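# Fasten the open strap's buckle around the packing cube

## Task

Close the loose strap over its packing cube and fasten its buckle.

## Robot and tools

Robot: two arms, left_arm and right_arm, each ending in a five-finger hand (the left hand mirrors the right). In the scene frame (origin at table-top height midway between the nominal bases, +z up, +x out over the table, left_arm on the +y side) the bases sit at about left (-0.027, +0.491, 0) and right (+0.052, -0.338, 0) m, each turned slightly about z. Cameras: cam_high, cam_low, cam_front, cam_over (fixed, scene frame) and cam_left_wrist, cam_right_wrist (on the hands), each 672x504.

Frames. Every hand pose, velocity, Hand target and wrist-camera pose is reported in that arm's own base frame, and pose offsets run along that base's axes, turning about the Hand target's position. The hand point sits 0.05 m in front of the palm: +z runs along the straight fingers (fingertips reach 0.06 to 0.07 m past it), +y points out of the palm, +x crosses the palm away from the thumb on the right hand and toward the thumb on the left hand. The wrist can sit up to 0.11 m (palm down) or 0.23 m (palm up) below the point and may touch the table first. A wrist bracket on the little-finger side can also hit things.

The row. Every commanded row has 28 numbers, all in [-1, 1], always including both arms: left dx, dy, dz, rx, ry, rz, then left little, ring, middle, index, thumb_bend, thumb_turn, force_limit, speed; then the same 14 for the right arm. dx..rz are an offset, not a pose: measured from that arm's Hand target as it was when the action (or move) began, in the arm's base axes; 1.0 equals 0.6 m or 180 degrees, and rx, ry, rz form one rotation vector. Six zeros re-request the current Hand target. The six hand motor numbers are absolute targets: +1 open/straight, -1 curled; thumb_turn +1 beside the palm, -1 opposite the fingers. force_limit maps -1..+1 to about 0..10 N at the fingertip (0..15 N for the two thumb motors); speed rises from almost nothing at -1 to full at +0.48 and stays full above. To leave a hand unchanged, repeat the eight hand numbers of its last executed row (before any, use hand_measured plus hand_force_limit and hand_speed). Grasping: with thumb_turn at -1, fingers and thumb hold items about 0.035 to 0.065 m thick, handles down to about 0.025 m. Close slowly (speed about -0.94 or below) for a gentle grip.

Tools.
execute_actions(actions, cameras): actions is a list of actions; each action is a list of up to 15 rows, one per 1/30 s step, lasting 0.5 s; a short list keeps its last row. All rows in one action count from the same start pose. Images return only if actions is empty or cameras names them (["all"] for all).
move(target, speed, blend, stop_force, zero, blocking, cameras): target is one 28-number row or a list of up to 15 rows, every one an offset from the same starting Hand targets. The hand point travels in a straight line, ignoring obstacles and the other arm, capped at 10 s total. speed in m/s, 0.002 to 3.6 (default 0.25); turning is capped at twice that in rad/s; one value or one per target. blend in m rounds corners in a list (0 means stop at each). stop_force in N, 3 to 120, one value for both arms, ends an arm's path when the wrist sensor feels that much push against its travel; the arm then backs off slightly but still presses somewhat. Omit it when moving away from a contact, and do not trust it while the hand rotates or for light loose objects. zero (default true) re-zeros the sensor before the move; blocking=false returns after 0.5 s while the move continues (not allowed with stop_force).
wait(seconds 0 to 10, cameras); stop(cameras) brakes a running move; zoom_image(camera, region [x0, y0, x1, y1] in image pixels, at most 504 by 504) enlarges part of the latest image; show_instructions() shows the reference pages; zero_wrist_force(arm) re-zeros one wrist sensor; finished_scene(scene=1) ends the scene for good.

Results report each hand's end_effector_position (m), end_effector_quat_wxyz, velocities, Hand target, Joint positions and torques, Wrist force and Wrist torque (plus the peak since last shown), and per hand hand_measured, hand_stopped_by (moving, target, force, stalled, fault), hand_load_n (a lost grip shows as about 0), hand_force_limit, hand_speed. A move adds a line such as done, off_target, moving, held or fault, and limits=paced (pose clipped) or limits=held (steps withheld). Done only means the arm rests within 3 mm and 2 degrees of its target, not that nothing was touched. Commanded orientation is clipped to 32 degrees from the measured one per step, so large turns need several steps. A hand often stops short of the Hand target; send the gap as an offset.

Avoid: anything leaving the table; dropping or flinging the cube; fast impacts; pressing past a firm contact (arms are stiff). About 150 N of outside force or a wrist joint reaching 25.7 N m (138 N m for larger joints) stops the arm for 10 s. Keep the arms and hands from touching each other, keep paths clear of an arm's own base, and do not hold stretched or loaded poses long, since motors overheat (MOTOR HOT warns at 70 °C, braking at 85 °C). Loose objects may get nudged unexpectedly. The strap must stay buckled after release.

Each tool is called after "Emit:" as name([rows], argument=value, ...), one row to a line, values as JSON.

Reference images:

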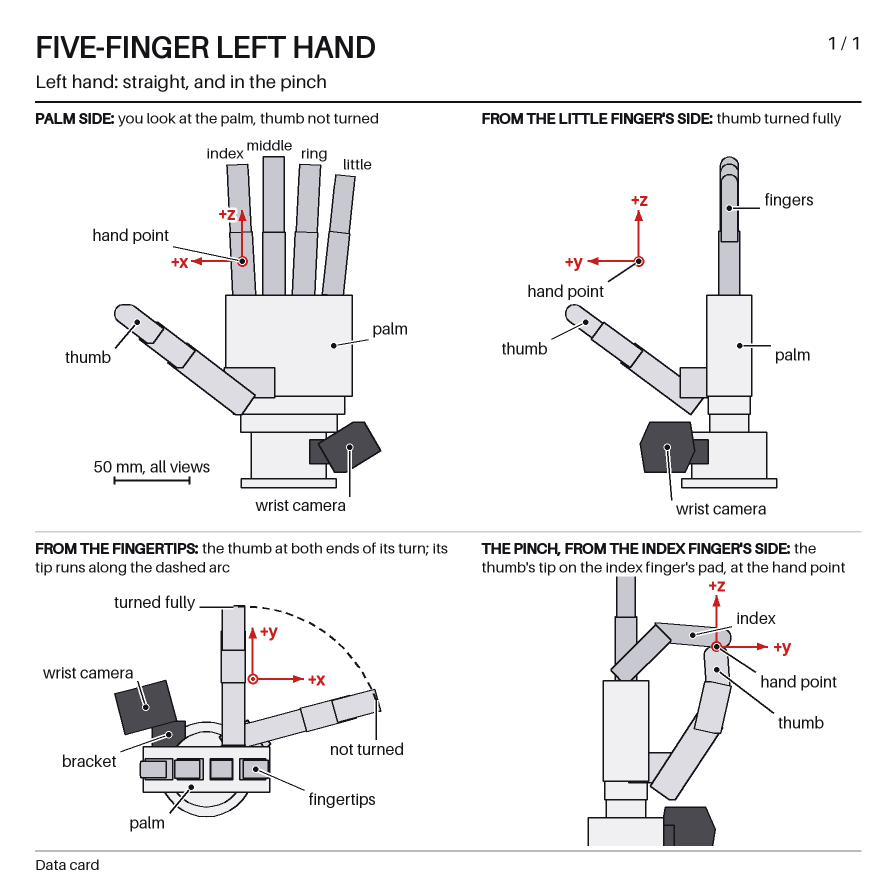

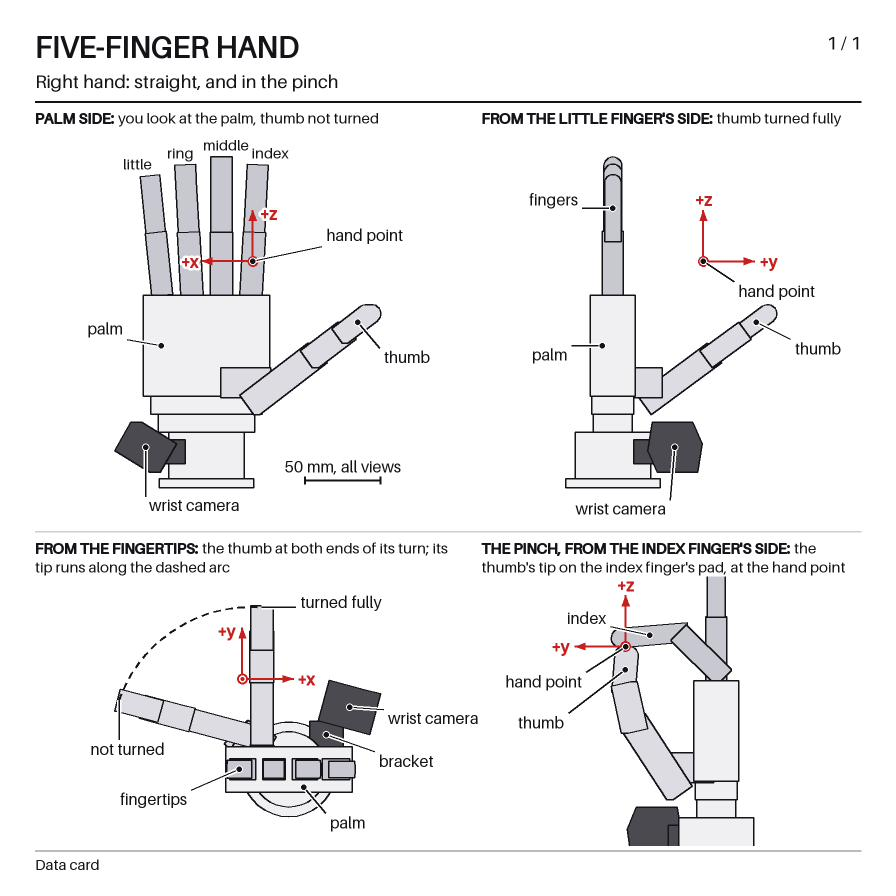

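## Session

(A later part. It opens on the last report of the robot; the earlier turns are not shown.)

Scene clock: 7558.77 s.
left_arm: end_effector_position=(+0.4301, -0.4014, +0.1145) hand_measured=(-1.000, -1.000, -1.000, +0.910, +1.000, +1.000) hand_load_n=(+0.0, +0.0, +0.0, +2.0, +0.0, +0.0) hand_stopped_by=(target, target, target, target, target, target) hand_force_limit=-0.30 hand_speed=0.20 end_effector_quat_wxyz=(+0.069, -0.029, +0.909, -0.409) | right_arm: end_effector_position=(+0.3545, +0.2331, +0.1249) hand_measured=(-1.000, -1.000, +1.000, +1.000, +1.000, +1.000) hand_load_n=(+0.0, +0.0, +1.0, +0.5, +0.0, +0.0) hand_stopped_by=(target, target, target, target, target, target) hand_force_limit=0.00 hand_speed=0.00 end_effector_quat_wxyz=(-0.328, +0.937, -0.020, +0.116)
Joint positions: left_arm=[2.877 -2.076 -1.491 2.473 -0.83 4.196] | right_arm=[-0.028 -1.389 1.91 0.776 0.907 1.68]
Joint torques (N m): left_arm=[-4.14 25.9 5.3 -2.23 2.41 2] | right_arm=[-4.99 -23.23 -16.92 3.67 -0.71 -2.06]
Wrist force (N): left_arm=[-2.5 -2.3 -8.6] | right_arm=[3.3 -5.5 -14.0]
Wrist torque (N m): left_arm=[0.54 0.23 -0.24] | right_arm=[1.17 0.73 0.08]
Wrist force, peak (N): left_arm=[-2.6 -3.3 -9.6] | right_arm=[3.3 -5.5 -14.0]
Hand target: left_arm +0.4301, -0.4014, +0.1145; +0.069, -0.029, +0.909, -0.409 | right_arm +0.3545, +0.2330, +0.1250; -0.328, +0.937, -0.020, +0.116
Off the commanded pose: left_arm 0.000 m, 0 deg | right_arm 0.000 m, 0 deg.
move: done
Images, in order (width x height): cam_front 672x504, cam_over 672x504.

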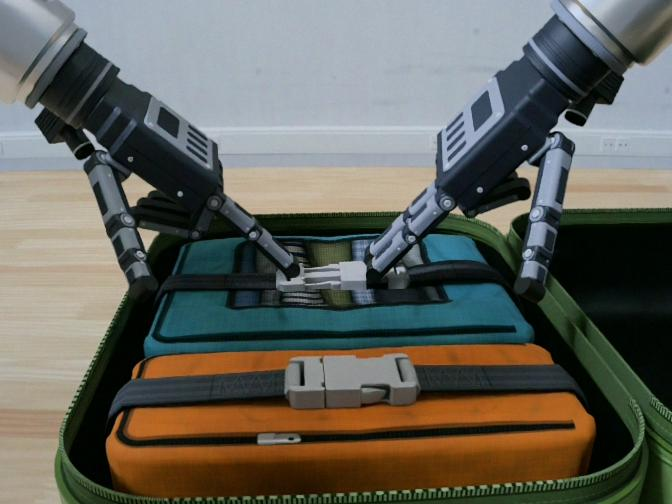

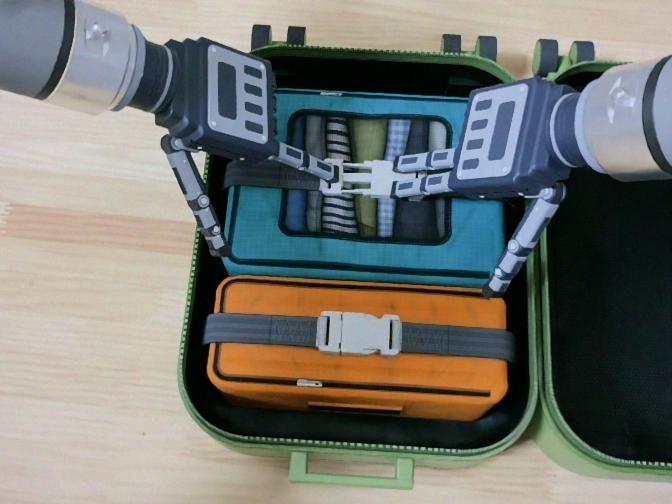

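Emit:
zoom_image(camera="cam_front", region=[320, 252, 360, 292])

Emit:
zoom_image(camera="cam_over", region=[340, 152, 390, 202])

Scaled by 12.600.

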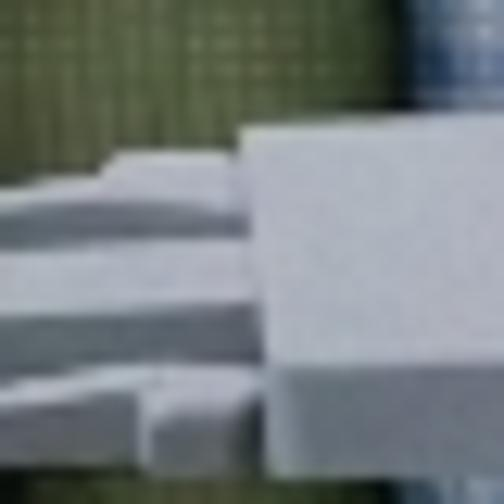

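Scaled by 10.080.

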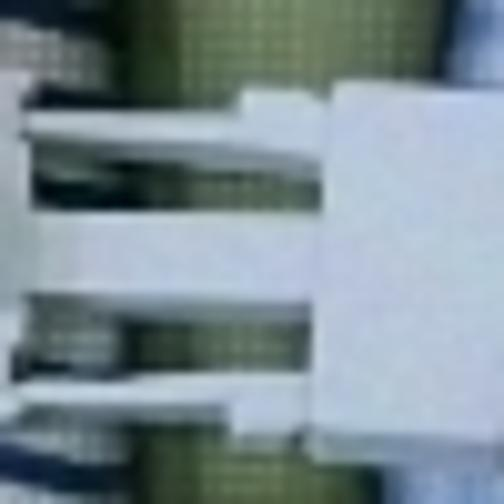

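Emit:
move([
  [0,0,0.0013,0,0,0,-1,-1,-1,0.91,1,1,-0.3,0.2, 0.0014,0,-0.0022,0,-0.0167,0,-1,-1,1,1,1,1,0.0,0.0],
], speed=0.01, cameras=["cam_over", "cam_front"])

Emit:
zoom_image(camera="cam_front", region=[320, 252, 360, 292])

Emit:
zoom_image(camera="cam_over", region=[340, 152, 390, 202])

Scene clock: 7592.20 s.
left_arm: end_effector_position=(+0.4301, -0.4014, +0.1153) hand_measured=(-1.000, -1.000, -1.000, +0.910, +1.000, +1.000) hand_load_n=(+0.0, +0.0, +0.0, +1.5, +0.0, -0.5) hand_stopped_by=(target, target, target, target, target, target) hand_force_limit=-0.30 hand_speed=0.20 end_effector_quat_wxyz=(+0.069, -0.029, +0.909, -0.409) | right_arm: end_effector_position=(+0.3553, +0.2330, +0.1237) hand_measured=(-1.000, -1.000, +1.000, +1.000, +1.000, +1.000) hand_load_n=(+0.0, +0.5, +1.0, +0.5, +0.0, -0.5) hand_stopped_by=(target, target, target, target, target, target) hand_force_limit=0.00 hand_speed=0.00 end_effector_quat_wxyz=(-0.328, +0.934, -0.011, +0.140)
Joint positions: left_arm=[2.877 -2.075 -1.49 2.471 -0.83 4.196] | right_arm=[-0.029 -1.42 1.942 0.723 0.905 1.679]
Joint torques (N m): left_arm=[-2.31 48.17 27.39 -2.85 1.62 1.9] | right_arm=[-6.77 -20.98 -12.96 0.62 -0.56 -2.14]
Wrist force (N): left_arm=[-2.9 -1.6 -6.5] | right_arm=[-1.0 -5.9 -15.6]
Wrist torque (N m): left_arm=[0.40 0.18 -0.26] | right_arm=[1.29 0.32 -0.10]
Wrist force, peak (N): left_arm=[-2.6 -2.4 -9.2] | right_arm=[-1.0 -6.1 -15.8]
Hand target: left_arm +0.4301, -0.4014, +0.1153; +0.069, -0.029, +0.909, -0.409 | right_arm +0.3553, +0.2330, +0.1237; -0.328, +0.934, -0.011, +0.140
Off the commanded pose: left_arm 0.000 m, 0 deg | right_arm 0.000 m, 0 deg.
move: done
Images, in order (width x height): cam_front 672x504, cam_over 672x504.

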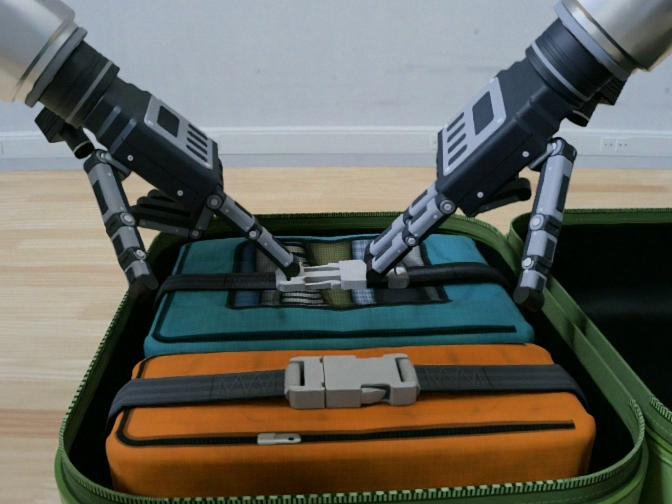

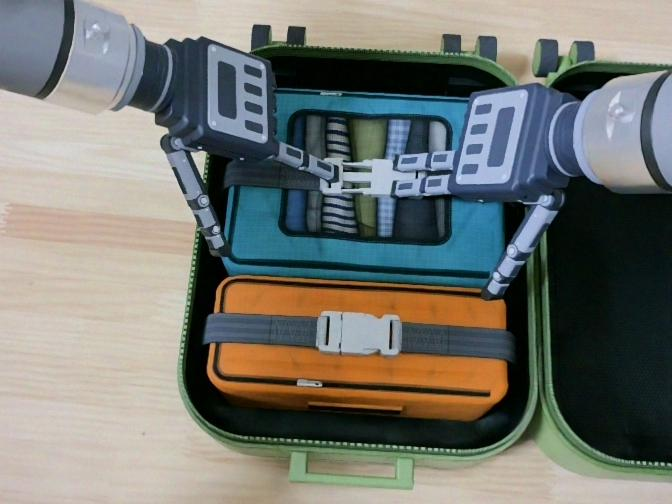

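Scaled by 12.600.

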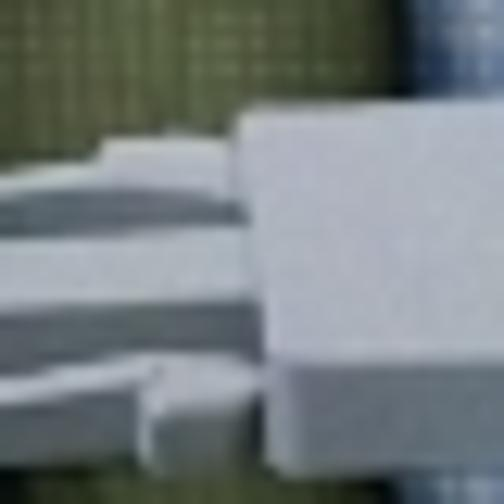

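Scaled by 10.080.

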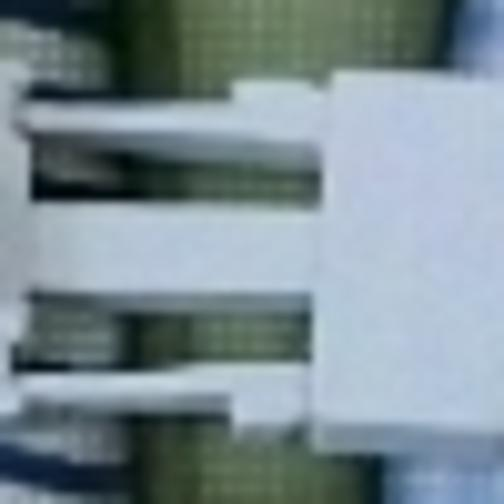

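Emit:
move([
  [0,0,0,0,0,0,-1,-1,-1,0.91,1,1,-0.3,0.2, 0.002,0,0,0,0,0,-1,-1,1,1,1,1,0.0,0.0],
  [0,-0.003,0,0,0,0,-1,-1,-1,0.91,1,1,-0.3,0.2, 0.002,0,-0.0005,0,0,0,-1,-1,1,1,1,1,0.0,0.0],
], speed=0.01, cameras=["cam_over", "cam_front"])

Emit:
zoom_image(camera="cam_front", region=[320, 252, 360, 292])

Emit:
zoom_image(camera="cam_over", region=[335, 150, 385, 200])

Scene clock: 7605.07 s.
left_arm: end_effector_position=(+0.4301, -0.4032, +0.1154) hand_measured=(-1.000, -1.000, -1.000, +0.910, +1.000, +1.000) hand_load_n=(+0.0, +0.0, +0.0, +1.0, +0.0, +0.0) hand_stopped_by=(target, target, target, target, target, target) hand_force_limit=-0.30 hand_speed=0.20 end_effector_quat_wxyz=(+0.069, -0.029, +0.909, -0.409) | right_arm: end_effector_position=(+0.3566, +0.2330, +0.1234) hand_measured=(-1.000, -1.000, +1.000, +1.000, +1.000, +1.000) hand_load_n=(+0.0, +0.0, +1.0, +0.0, +0.0, +0.0) hand_stopped_by=(target, target, target, target, target, target) hand_force_limit=0.00 hand_speed=0.00 end_effector_quat_wxyz=(-0.328, +0.934, -0.011, +0.140)
Joint positions: left_arm=[2.873 -2.077 -1.487 2.472 -0.832 4.191] | right_arm=[-0.029 -1.416 1.939 0.723 0.906 1.679]
Joint torques (N m): left_arm=[0.06 25.34 17.47 -0.07 -1.53 0.75] | right_arm=[4.1 -8.32 -6.05 -1.34 3.63 1.75]
Wrist force (N): left_arm=[-2.7 -0.6 -7.2] | right_arm=[-0.6 -6.9 -15.0]
Wrist torque (N m): left_arm=[0.48 0.21 -0.24] | right_arm=[1.33 0.34 -0.10]
Wrist force, peak (N): left_arm=[-3.4 -1.1 -7.6] | right_arm=[-0.6 -7.4 -15.4]
Hand target: left_arm +0.4301, -0.4032, +0.1153; +0.069, -0.029, +0.909, -0.409 | right_arm +0.3565, +0.2330, +0.1234; -0.328, +0.934, -0.011, +0.140
Off the commanded pose: left_arm 0.000 m, 0 deg | right_arm 0.000 m, 0 deg.
move: done
Images, in order (width x height): cam_front 672x504, cam_over 672x504.

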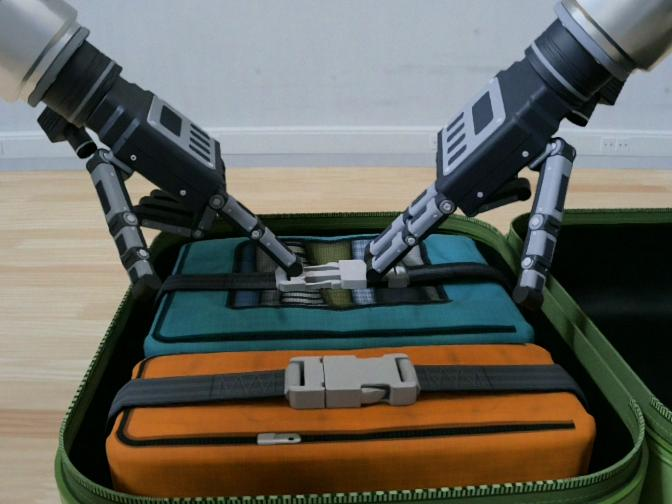

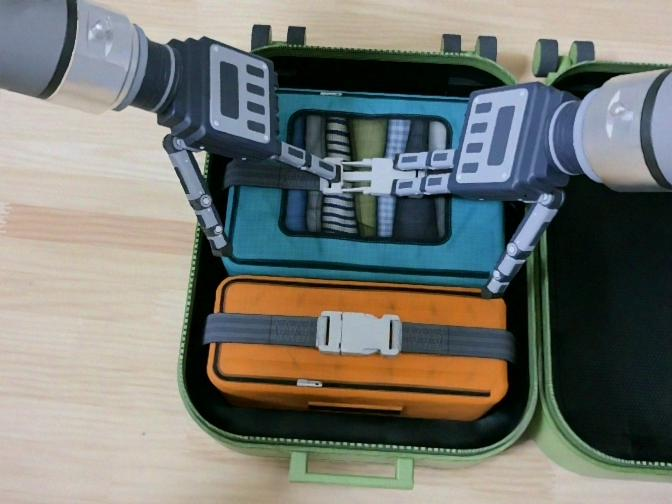

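Scaled by 12.600.

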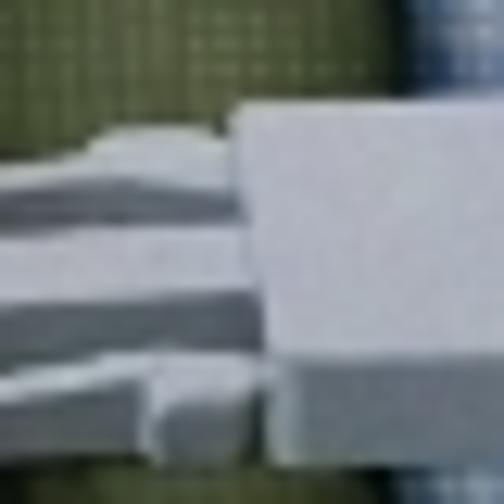

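Scaled by 10.080.

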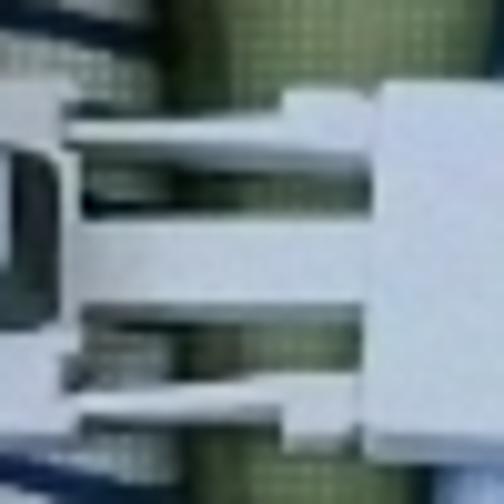

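Emit:
move([
  [0,0,0.0067,0,0,0,-1,-1,-1,0.91,1,1,-0.3,0.2, 0,0,0,0,0,0,-1,-1,1,1,1,1,0.0,0.0],
  [0,0.01,0.0067,0,0,0,-1,-1,-1,0.91,1,1,-0.3,0.2, 0,0,0,0,0,0,-1,-1,1,1,1,1,0.0,0.0],
  [0,0.01,-0.0045,0,0,0,-1,-1,-1,0.91,1,1,-0.3,0.2, 0,0,0,0,0,0,-1,-1,1,1,1,1,0.0,0.0],
], speed=0.015, cameras=["cam_over", "cam_front"])

Emit:
zoom_image(camera="cam_front", region=[265, 240, 365, 300])

Emit:
zoom_image(camera="cam_over", region=[320, 145, 380, 205])

Scene clock: 7636.23 s.
left_arm: end_effector_position=(+0.4301, -0.3972, +0.1125) hand_measured=(-1.000, -1.000, -1.000, +0.910, +1.000, +1.000) hand_load_n=(+0.0, +0.0, +0.5, +9.5, +0.0, +0.0) hand_stopped_by=(target, target, target, target, target, target) hand_force_limit=-0.30 hand_speed=0.20 end_effector_quat_wxyz=(+0.069, -0.029, +0.909, -0.409) | right_arm: end_effector_position=(+0.3565, +0.2330, +0.1234) hand_measured=(-1.000, -1.000, +1.000, +1.000, +1.000, +1.000) hand_load_n=(+0.0, +0.0, +1.5, +0.5, +0.0, +0.0) hand_stopped_by=(target, target, target, target, target, target) hand_force_limit=0.00 hand_speed=0.00 end_effector_quat_wxyz=(-0.328, +0.934, -0.011, +0.140)
Joint positions: left_arm=[2.885 -2.074 -1.501 2.474 -0.826 4.206] | right_arm=[-0.029 -1.416 1.939 0.723 0.906 1.679]
Joint torques (N m): left_arm=[-6.4 30.49 14.9 -2.69 -3.96 -1.5] | right_arm=[3.6 -29.41 -5.69 1.74 3.68 1.68]
Wrist force (N): left_arm=[-3.2 -9.2 -9.9] | right_arm=[0.1 -8.4 -14.0]
Wrist torque (N m): left_arm=[0.87 0.19 -0.33] | right_arm=[1.29 0.41 -0.08]
Wrist force, peak (N): left_arm=[-3.2 -9.4 -9.9] | right_arm=[-0.4 -8.8 -15.1]
Hand target: left_arm +0.4301, -0.3972, +0.1126; +0.069, -0.029, +0.909, -0.409 | right_arm +0.3565, +0.2330, +0.1234; -0.328, +0.934, -0.011, +0.140
Off the commanded pose: left_arm 0.000 m, 0 deg | right_arm 0.000 m, 0 deg.
move: done
Images, in order (width x height): cam_front 672x504, cam_over 672x504.

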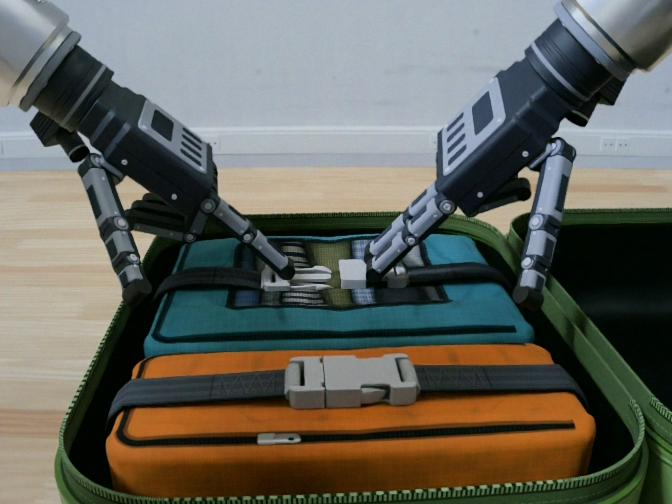

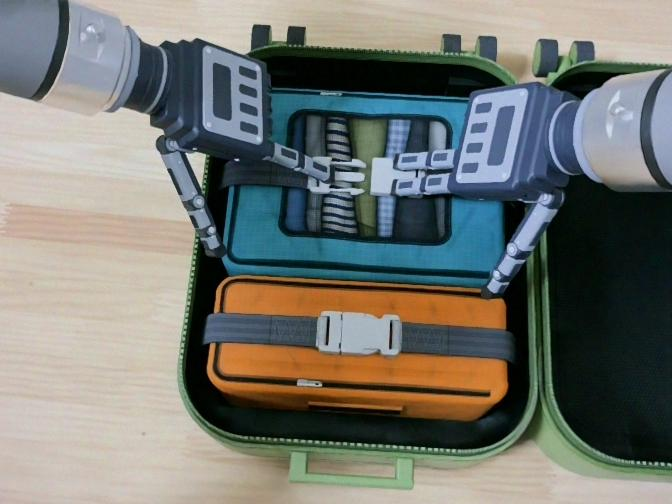

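Scaled by 5.040.

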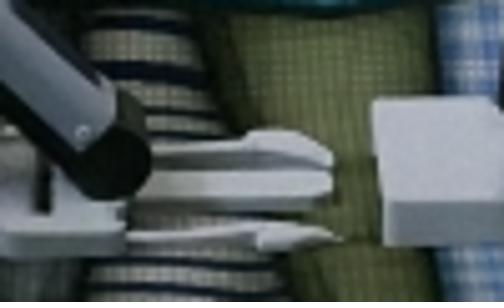

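Scaled by 8.400.

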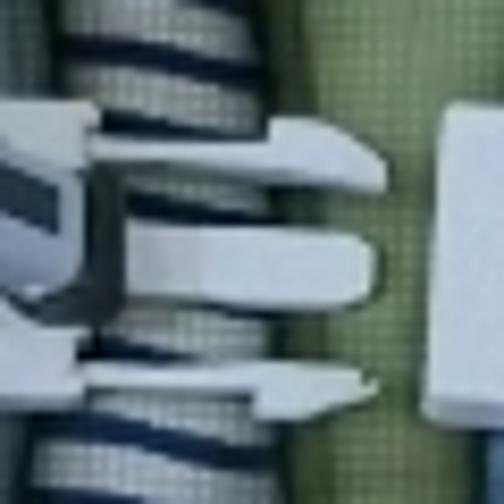

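Emit:
move([
  [0,0,0.025,0,0,0,-1,-1,-1,0.91,1,1,-0.3,0.2, 0,0,0,0,0,0,-1,-1,1,1,1,1,0.0,0.0],
  [0,0.017,0.034,0.0222,0,0,-1,-1,-1,0.91,1,1,-0.3,0.2, 0,0,0,0,0,0,-1,-1,1,1,1,1,0.0,0.0],
], speed=0.04, cameras=["cam_over", "cam_front"])

Emit:
zoom_image(camera="cam_front", region=[245, 240, 365, 300])

Emit:
zoom_image(camera="cam_over", region=[300, 145, 380, 205])

Scene clock: 7655.27 s.
left_arm: end_effector_position=(+0.4302, -0.3869, +0.1331) hand_measured=(-1.000, -1.000, -1.000, +0.910, +1.000, +1.000) hand_load_n=(+0.0, +0.0, +0.0, +0.0, +0.0, +0.0) hand_stopped_by=(target, target, target, target, target, target) hand_force_limit=-0.30 hand_speed=0.20 end_effector_quat_wxyz=(+0.070, -0.026, +0.923, -0.377) end_effector_velocity=(+0.001, -0.002, +0.000) end_effector_angular_velocity=(-0.008, -0.002, -0.001) | right_arm: end_effector_position=(+0.3565, +0.2330, +0.1234) hand_measured=(-1.000, -1.000, +1.000, +1.000, +1.000, +1.000) hand_load_n=(+0.0, +0.0, +1.0, +0.5, +0.0, -0.5) hand_stopped_by=(target, target, target, target, target, target) hand_force_limit=0.00 hand_speed=0.00 end_effector_quat_wxyz=(-0.328, +0.934, -0.011, +0.140)
Joint positions: left_arm=[2.875 -2.058 -1.45 2.372 -0.892 4.233] | right_arm=[-0.029 -1.416 1.939 0.723 0.906 1.679]
Joint velocities: left_arm=[0.001 0 -0.001 0.006 0.007 -0.002] | right_arm=[within noise]
Joint torques (N m): left_arm=[1.51 47.13 9.64 0.15 3.64 -1.46] | right_arm=[3.97 -29.43 -7.4 1.68 3.62 1.6]
Wrist force (N): left_arm=[-1.5 1.0 1.5] | right_arm=[0.2 -8.4 -14.0]
Wrist torque (N m): left_arm=[-0.14 0.29 -0.23] | right_arm=[1.29 0.39 -0.07]
Wrist force, peak (N): left_arm=[-3.5 -9.6 -9.8] | right_arm=[0.0 -8.7 -14.3]
Hand target: left_arm +0.4301, -0.3870, +0.1330; +0.070, -0.027, +0.923, -0.377 | right_arm +0.3565, +0.2330, +0.1234; -0.328, +0.934, -0.011, +0.140
Off the commanded pose: left_arm 0.000 m, 0 deg | right_arm 0.000 m, 0 deg.
move: done
Images, in order (width x height): cam_front 672x504, cam_over 672x504.

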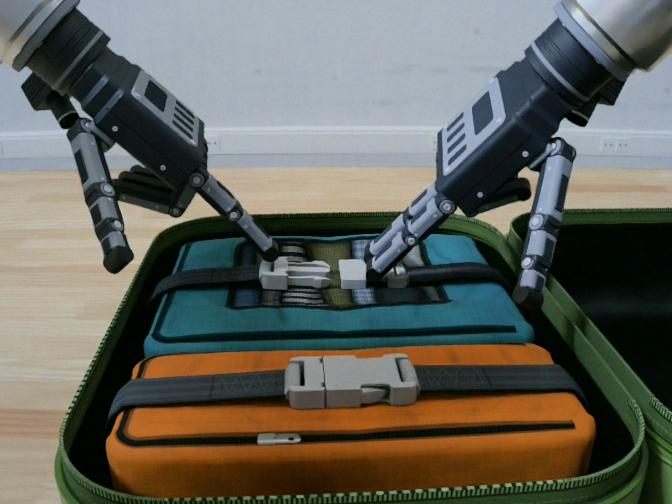

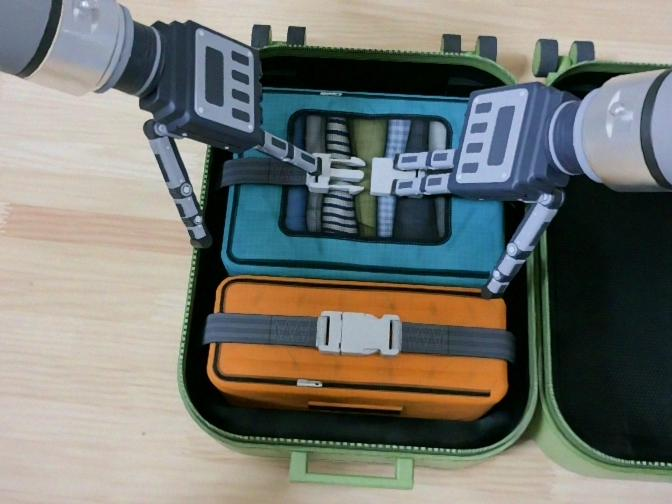

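Scaled by 4.200.

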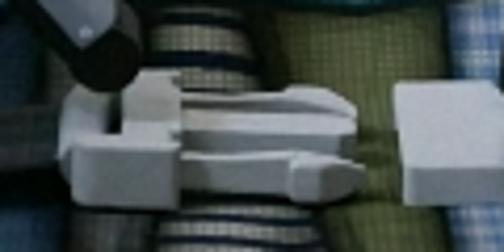

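Scaled by 6.300.

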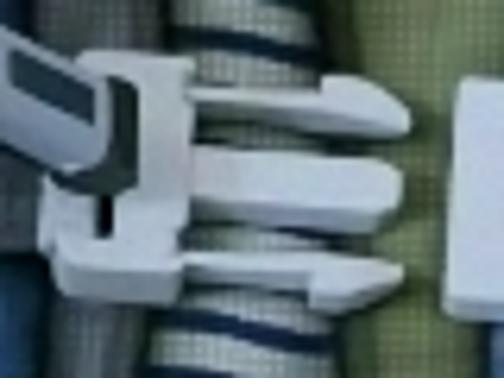

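Emit:
zoom_image(camera="cam_over", region=[304, 152, 344, 197])

Emit:
zoom_image(camera="cam_front", region=[255, 250, 295, 295])

Scaled by 11.200.

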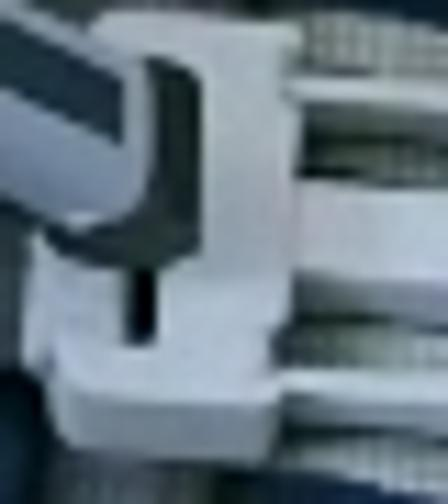

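Scaled by 11.200.

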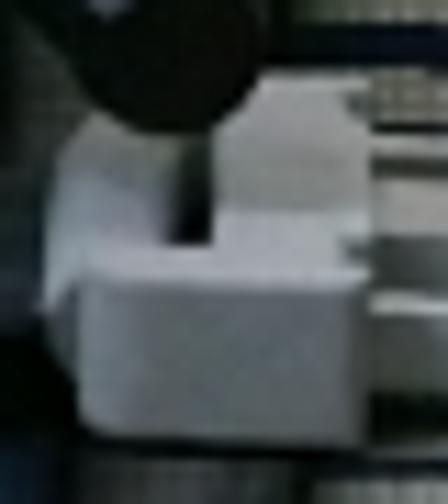

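Emit:
move([
  [0.0012,0.0022,0,0,0,0,-1,-1,-1,0.91,1,1,-0.3,0.2, 0,0,0,0,0,0,-1,-1,1,1,1,1,0.0,0.0],
  [0.0012,0.0022,-0.0175,0,0,0,-1,-1,-1,0.91,1,1,-0.3,0.2, 0,0,0,0,0,0,-1,-1,1,1,1,1,0.0,0.0],
], speed=0.02, cameras=["cam_over", "cam_front"])

Emit:
zoom_image(camera="cam_over", region=[304, 152, 354, 202])

Emit:
zoom_image(camera="cam_front", region=[250, 240, 370, 300])

Scene clock: 7683.63 s.
left_arm: end_effector_position=(+0.4308, -0.3856, +0.1223) hand_measured=(-1.000, -1.000, -1.000, +0.910, +1.000, +1.000) hand_load_n=(+0.0, +0.0, +0.0, +1.0, +0.0, +0.0) hand_stopped_by=(target, target, target, target, target, target) hand_force_limit=-0.30 hand_speed=0.20 end_effector_quat_wxyz=(+0.070, -0.027, +0.923, -0.377) end_effector_velocity=(-0.001, +0.001, +0.000) end_effector_angular_velocity=(+0.003, +0.004, +0.002) | right_arm: end_effector_position=(+0.3565, +0.2330, +0.1234) hand_measured=(-1.000, -1.000, +1.000, +1.000, +1.000, +1.000) hand_load_n=(+0.0, +0.0, +1.0, +0.5, +0.0, +0.0) hand_stopped_by=(target, target, target, target, target, target) hand_force_limit=0.00 hand_speed=0.00 end_effector_quat_wxyz=(-0.328, +0.934, -0.011, +0.140)
Joint positions: left_arm=[2.878 -2.068 -1.466 2.394 -0.89 4.236] | right_arm=[-0.029 -1.416 1.939 0.723 0.906 1.679]
Joint velocities: left_arm=[0 0 0.001 -0.005 -0.002 -0.001] | right_arm=[within noise]
Joint torques (N m): left_arm=[-2.93 43.89 27.18 -3.29 1.63 -1.46] | right_arm=[4.18 -29.06 -7.02 1.63 3.5 1.62]
Wrist force (N): left_arm=[-1.6 0.3 0.2] | right_arm=[0.0 -8.4 -13.6]
Wrist torque (N m): left_arm=[0.01 0.30 -0.25] | right_arm=[1.24 0.41 -0.09]
Wrist force, peak (N): left_arm=[-1.6 1.1 1.8] | right_arm=[0.0 -8.8 -14.3]
Hand target: left_arm +0.4308, -0.3856, +0.1225; +0.070, -0.027, +0.923, -0.377 | right_arm +0.3565, +0.2330, +0.1234; -0.328, +0.934, -0.011, +0.140
Off the commanded pose: left_arm 0.000 m, 0 deg | right_arm 0.000 m, 0 deg.
move: done
Images, in order (width x height): cam_front 672x504, cam_over 672x504.

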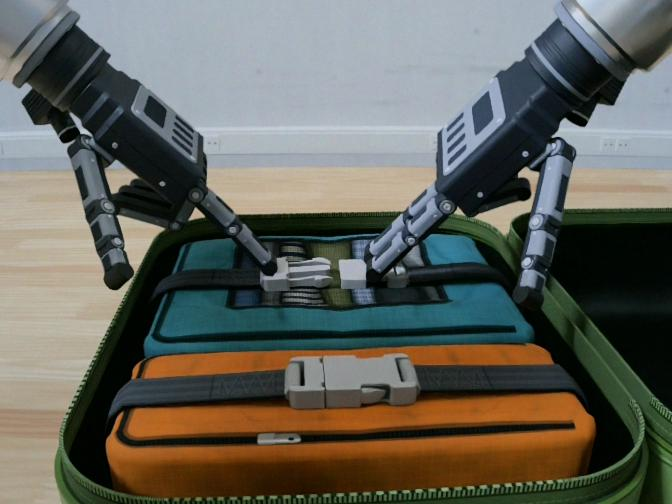

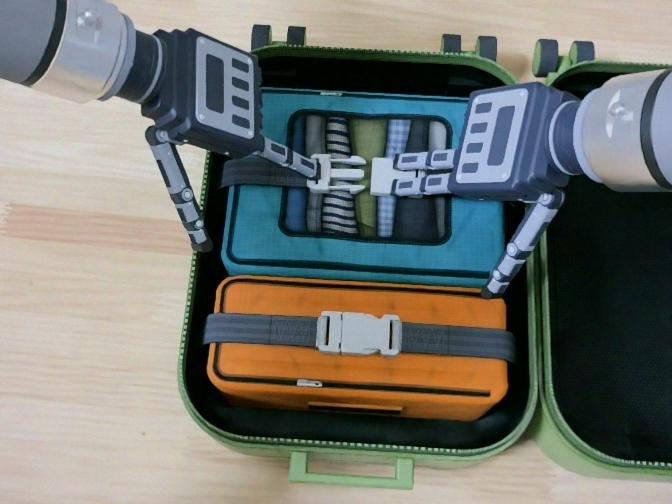

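Scaled by 10.080.

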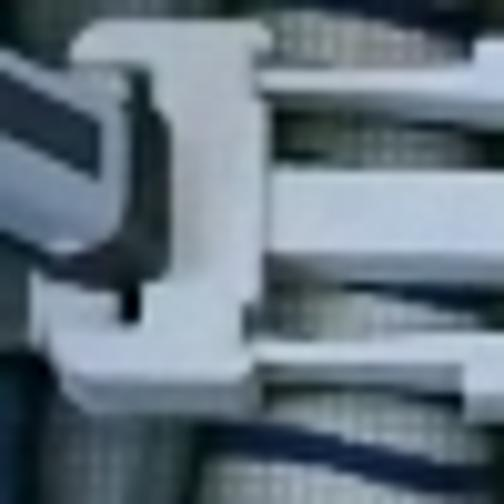

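Scaled by 4.200.

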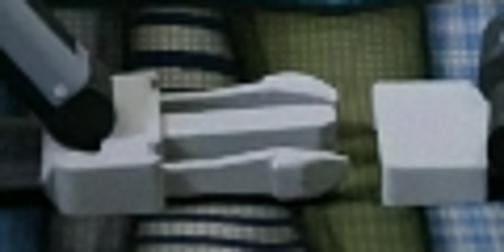

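Emit:
move([
  [0,0,-0.0037,0,0,0,-1,-1,-1,0.91,1,1,-0.3,0.2, 0,0,0,0,0,0,-1,-1,1,1,1,1,0.0,0.0],
  [0,-0.0108,-0.0037,0,0,0,-1,-1,-1,0.91,1,1,-0.3,0.2, 0,0,0,0,0,0,-1,-1,1,1,1,1,0.0,0.0],
], speed=0.015, cameras=["cam_over", "cam_front"])

Emit:
zoom_image(camera="cam_over", region=[310, 148, 390, 208])

Emit:
zoom_image(camera="cam_front", region=[260, 240, 380, 300])

Scene clock: 7694.33 s.
left_arm: end_effector_position=(+0.4309, -0.3922, +0.1203) hand_measured=(-1.000, -1.000, -1.000, +0.910, +1.000, +1.000) hand_load_n=(+0.0, +0.0, +0.0, +1.5, +0.0, +0.0) hand_stopped_by=(target, target, target, target, target, target) hand_force_limit=-0.30 hand_speed=0.20 end_effector_quat_wxyz=(+0.070, -0.027, +0.923, -0.377) | right_arm: end_effector_position=(+0.3565, +0.2330, +0.1234) hand_measured=(-1.000, -1.000, +1.000, +1.000, +1.000, +1.000) hand_load_n=(+0.0, +0.0, +1.0, +0.5, +0.0, +0.0) hand_stopped_by=(target, target, target, target, target, target) hand_force_limit=0.00 hand_speed=0.00 end_effector_quat_wxyz=(-0.328, +0.934, -0.011, +0.140)
Joint positions: left_arm=[2.865 -2.076 -1.456 2.403 -0.896 4.221] | right_arm=[-0.029 -1.416 1.939 0.723 0.906 1.679]
Joint torques (N m): left_arm=[4.76 36.15 11.32 -0.98 -0.35 1.92] | right_arm=[3.54 -29.13 -7.86 1.57 3.53 1.47]
Wrist force (N): left_arm=[-2.3 -0.8 -3.3] | right_arm=[0.0 -8.5 -14.2]
Wrist torque (N m): left_arm=[0.16 0.28 -0.18] | right_arm=[1.28 0.42 -0.08]
Wrist force, peak (N): left_arm=[-2.3 -0.8 -3.3] | right_arm=[0.3 -8.7 -14.3]
Hand target: left_arm +0.4308, -0.3921, +0.1203; +0.070, -0.027, +0.923, -0.377 | right_arm +0.3565, +0.2330, +0.1234; -0.328, +0.934, -0.011, +0.140
Off the commanded pose: left_arm 0.000 m, 0 deg | right_arm 0.000 m, 0 deg.
move: done
Images, in order (width x height): cam_front 672x504, cam_over 672x504.

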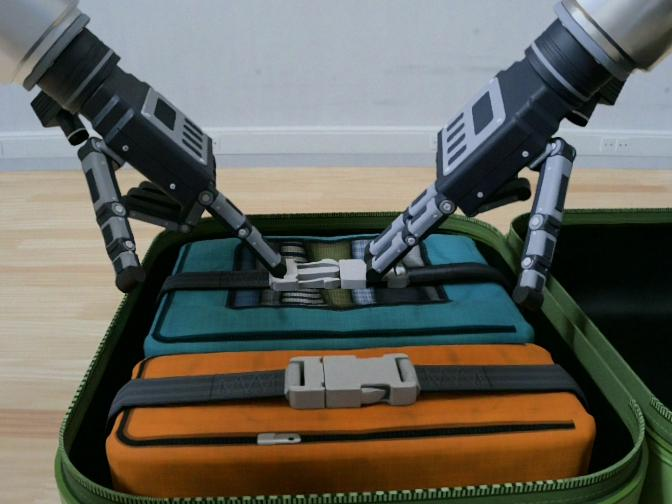

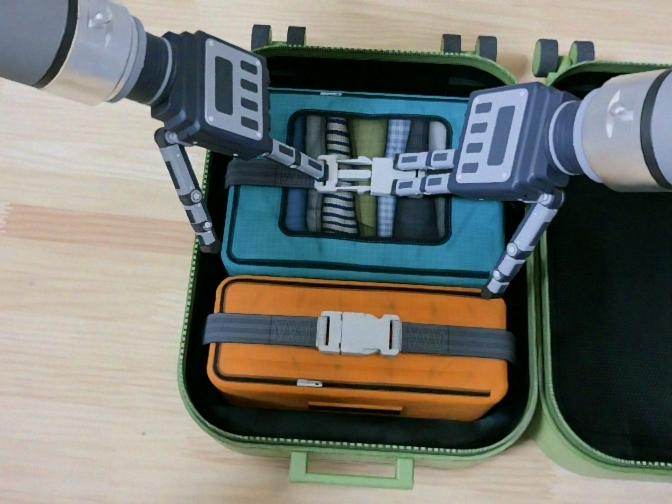

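Scaled by 6.300.

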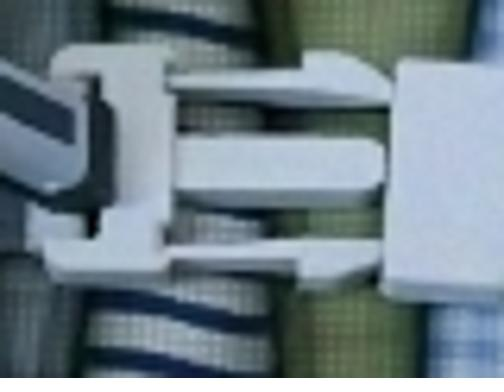

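Scaled by 4.200.

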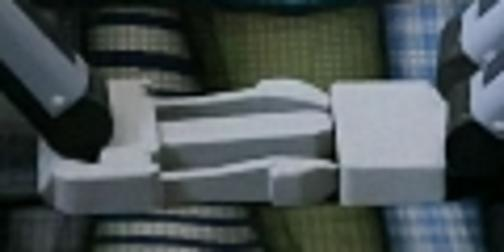

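Emit:
zoom_image(camera="cam_front", region=[318, 252, 358, 292])

Emit:
zoom_image(camera="cam_over", region=[345, 152, 385, 202])

Scaled by 12.600.

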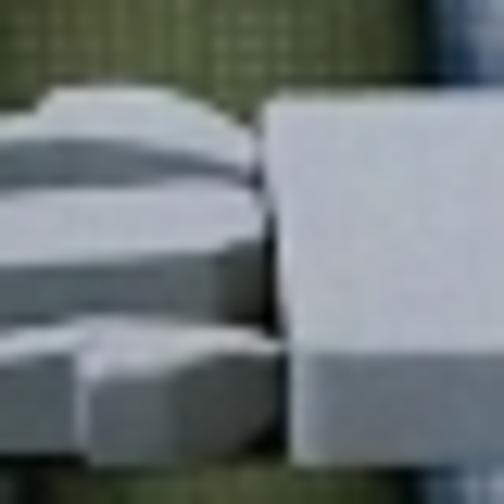

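Scaled by 10.080.

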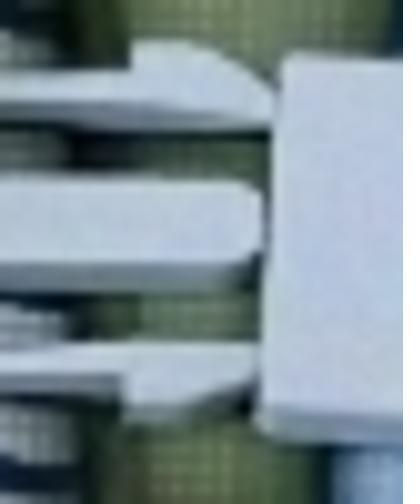

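Emit:
move([
  [0,0.0025,0,0,0,0,-1,-1,-1,0.91,1,1,-0.3,0.2, 0,0,0,0,0,0,-1,-1,1,1,1,1,0.0,0.0],
  [0,0.0025,0,0,0,0,-1,-1,-1,0.91,1,1,-0.3,0.2, -0.0006,0,0.0028,0,-0.0167,0,-1,-1,1,1,1,1,0.0,0.0],
], speed=0.015, cameras=["cam_over", "cam_front"])

Emit:
zoom_image(camera="cam_front", region=[318, 252, 358, 292])

Emit:
zoom_image(camera="cam_over", region=[345, 152, 385, 202])

Scene clock: 7729.43 s.
left_arm: end_effector_position=(+0.4308, -0.3906, +0.1203) hand_measured=(-1.000, -1.000, -1.000, +0.910, +1.000, +1.000) hand_load_n=(+0.0, +0.0, +0.0, +2.5, +0.0, +0.0) hand_stopped_by=(target, target, target, target, target, target) hand_force_limit=-0.30 hand_speed=0.20 end_effector_quat_wxyz=(+0.070, -0.027, +0.923, -0.377) | right_arm: end_effector_position=(+0.3562, +0.2330, +0.1251) hand_measured=(-1.000, -1.000, +1.000, +1.000, +1.000, +1.000) hand_load_n=(+0.0, +0.0, +0.5, +0.5, +0.0, +0.0) hand_stopped_by=(target, target, target, target, target, target) hand_force_limit=0.00 hand_speed=0.00 end_effector_quat_wxyz=(-0.328, +0.930, -0.003, +0.165)
Joint positions: left_arm=[2.868 -2.074 -1.459 2.402 -0.894 4.225] | right_arm=[-0.03 -1.453 1.97 0.676 0.904 1.679]
Joint torques (N m): left_arm=[-2.44 32.85 28.86 -0.34 -1.74 -1.66] | right_arm=[-6.77 -15.28 -18.06 2.14 -1.63 -1.94]
Wrist force (N): left_arm=[-2.0 -1.7 -1.6] | right_arm=[-0.9 -2.4 -6.1]
Wrist torque (N m): left_arm=[0.11 0.27 -0.26] | right_arm=[0.63 0.27 -0.05]
Wrist force, peak (N): left_arm=[-2.6 -1.1 -3.3] | right_arm=[0.2 -8.9 -14.1]
Hand target: left_arm +0.4308, -0.3906, +0.1203; +0.070, -0.027, +0.923, -0.377 | right_arm +0.3562, +0.2330, +0.1251; -0.328, +0.930, -0.003, +0.165
Off the commanded pose: left_arm 0.000 m, 0 deg | right_arm 0.000 m, 0 deg.
move: done
Images, in order (width x height): cam_front 672x504, cam_over 672x504.

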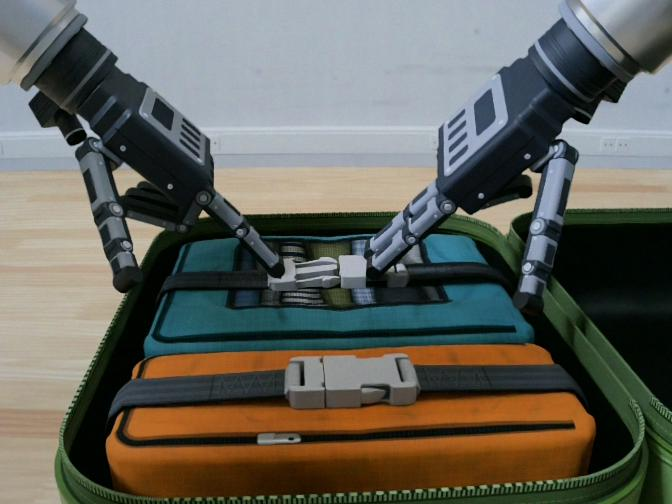

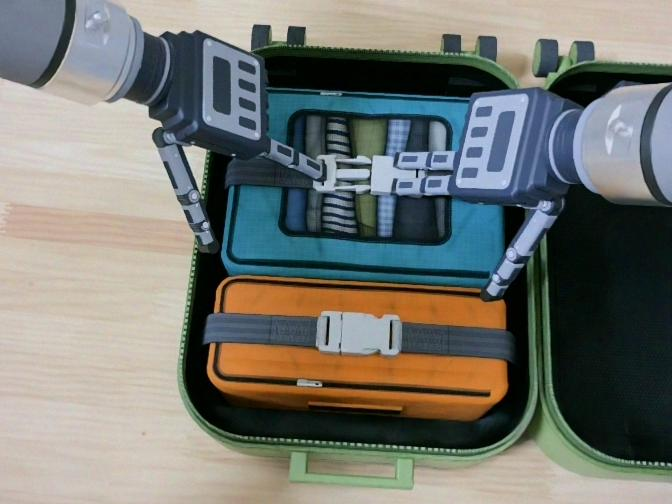

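Scaled by 12.600.

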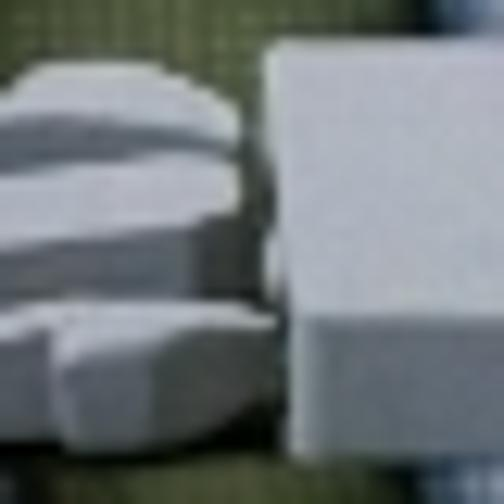

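Scaled by 10.080.

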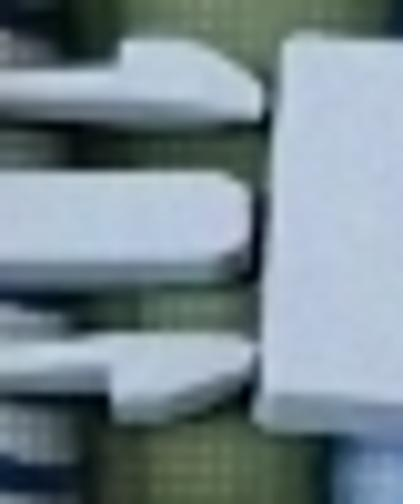

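Emit:
move([
  [0,-0.003,0,0,0,0,-1,-1,-1,0.91,1,1,-0.3,0.2, -0.001,0,0,0,0,0,-1,-1,1,1,1,1,0.0,0.0],
], speed=0.015, cameras=["cam_over", "cam_front"])

Emit:
zoom_image(camera="cam_front", region=[318, 252, 358, 292])

Emit:
zoom_image(camera="cam_over", region=[345, 152, 385, 202])

Emit:
zoom_image(camera="cam_front", region=[255, 235, 375, 305])

Scene clock: 7751.70 s.
left_arm: end_effector_position=(+0.4308, -0.3925, +0.1203) hand_measured=(-1.000, -1.000, -1.000, +0.910, +1.000, +1.000) hand_load_n=(+0.0, +0.0, +0.0, +1.0, +0.0, +0.0) hand_stopped_by=(target, target, target, target, target, target) hand_force_limit=-0.30 hand_speed=0.20 end_effector_quat_wxyz=(+0.070, -0.027, +0.923, -0.377) | right_arm: end_effector_position=(+0.3556, +0.2331, +0.1251) hand_measured=(-1.000, -1.000, +1.000, +1.000, +1.000, +1.000) hand_load_n=(+0.0, +0.0, +0.0, +0.0, +0.0, -0.5) hand_stopped_by=(target, target, target, target, target, target) hand_force_limit=0.00 hand_speed=0.00 end_effector_quat_wxyz=(-0.328, +0.930, -0.003, +0.165)
Joint positions: left_arm=[2.864 -2.076 -1.456 2.403 -0.896 4.22] | right_arm=[-0.03 -1.455 1.972 0.676 0.904 1.679]
Joint torques (N m): left_arm=[-1.92 28.22 24.12 0.14 -1.72 -0.92] | right_arm=[-7.13 -29.35 -7.86 -0.2 -0.81 -1.64]
Wrist force (N): left_arm=[-2.6 -0.7 -3.5] | right_arm=[0.3 -2.3 -6.0]
Wrist torque (N m): left_arm=[0.19 0.31 -0.20] | right_arm=[0.60 0.39 0.00]
Wrist force, peak (N): left_arm=[-2.6 -0.7 -3.5] | right_arm=[-0.9 -2.7 -6.7]
Hand target: left_arm +0.4308, -0.3924, +0.1203; +0.070, -0.027, +0.923, -0.377 | right_arm +0.3556, +0.2330, +0.1251; -0.328, +0.930, -0.003, +0.165
Off the commanded pose: left_arm 0.000 m, 0 deg | right_arm 0.000 m, 0 deg.
move: done
Images, in order (width x height): cam_front 672x504, cam_over 672x504.

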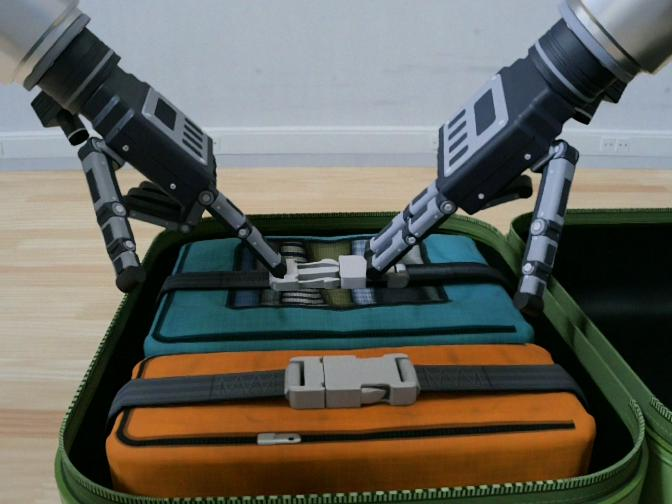

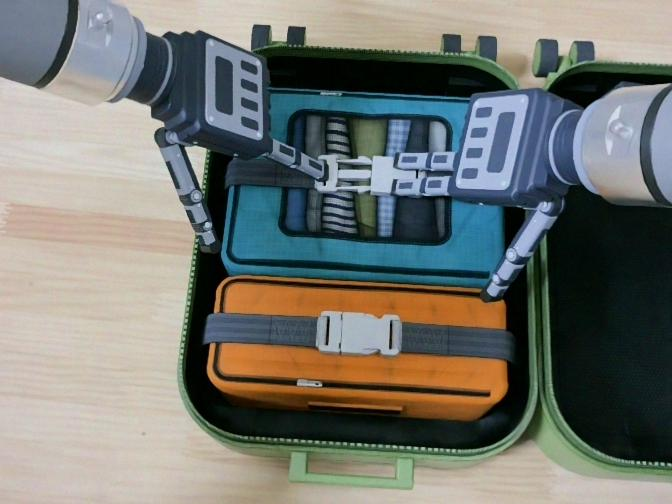

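Scaled by 12.600.

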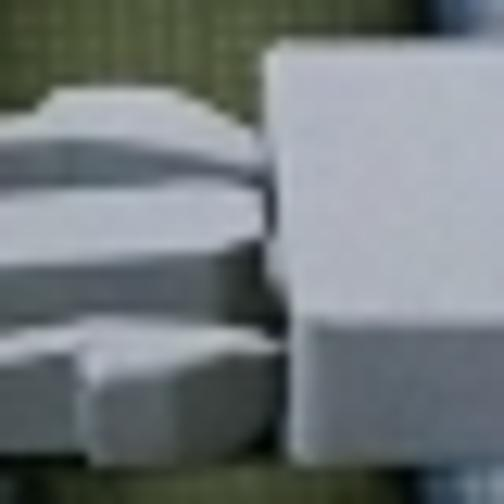

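Scaled by 10.080.

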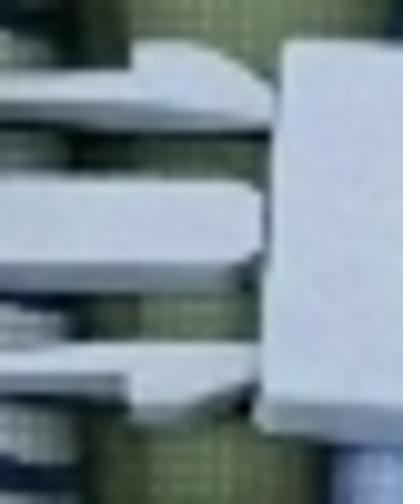

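Scaled by 4.200.

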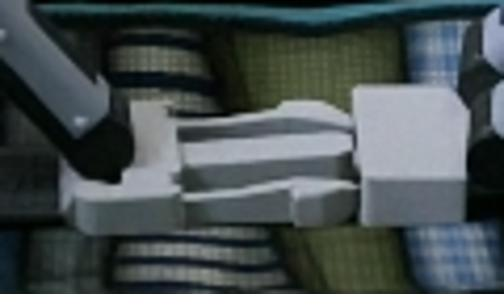

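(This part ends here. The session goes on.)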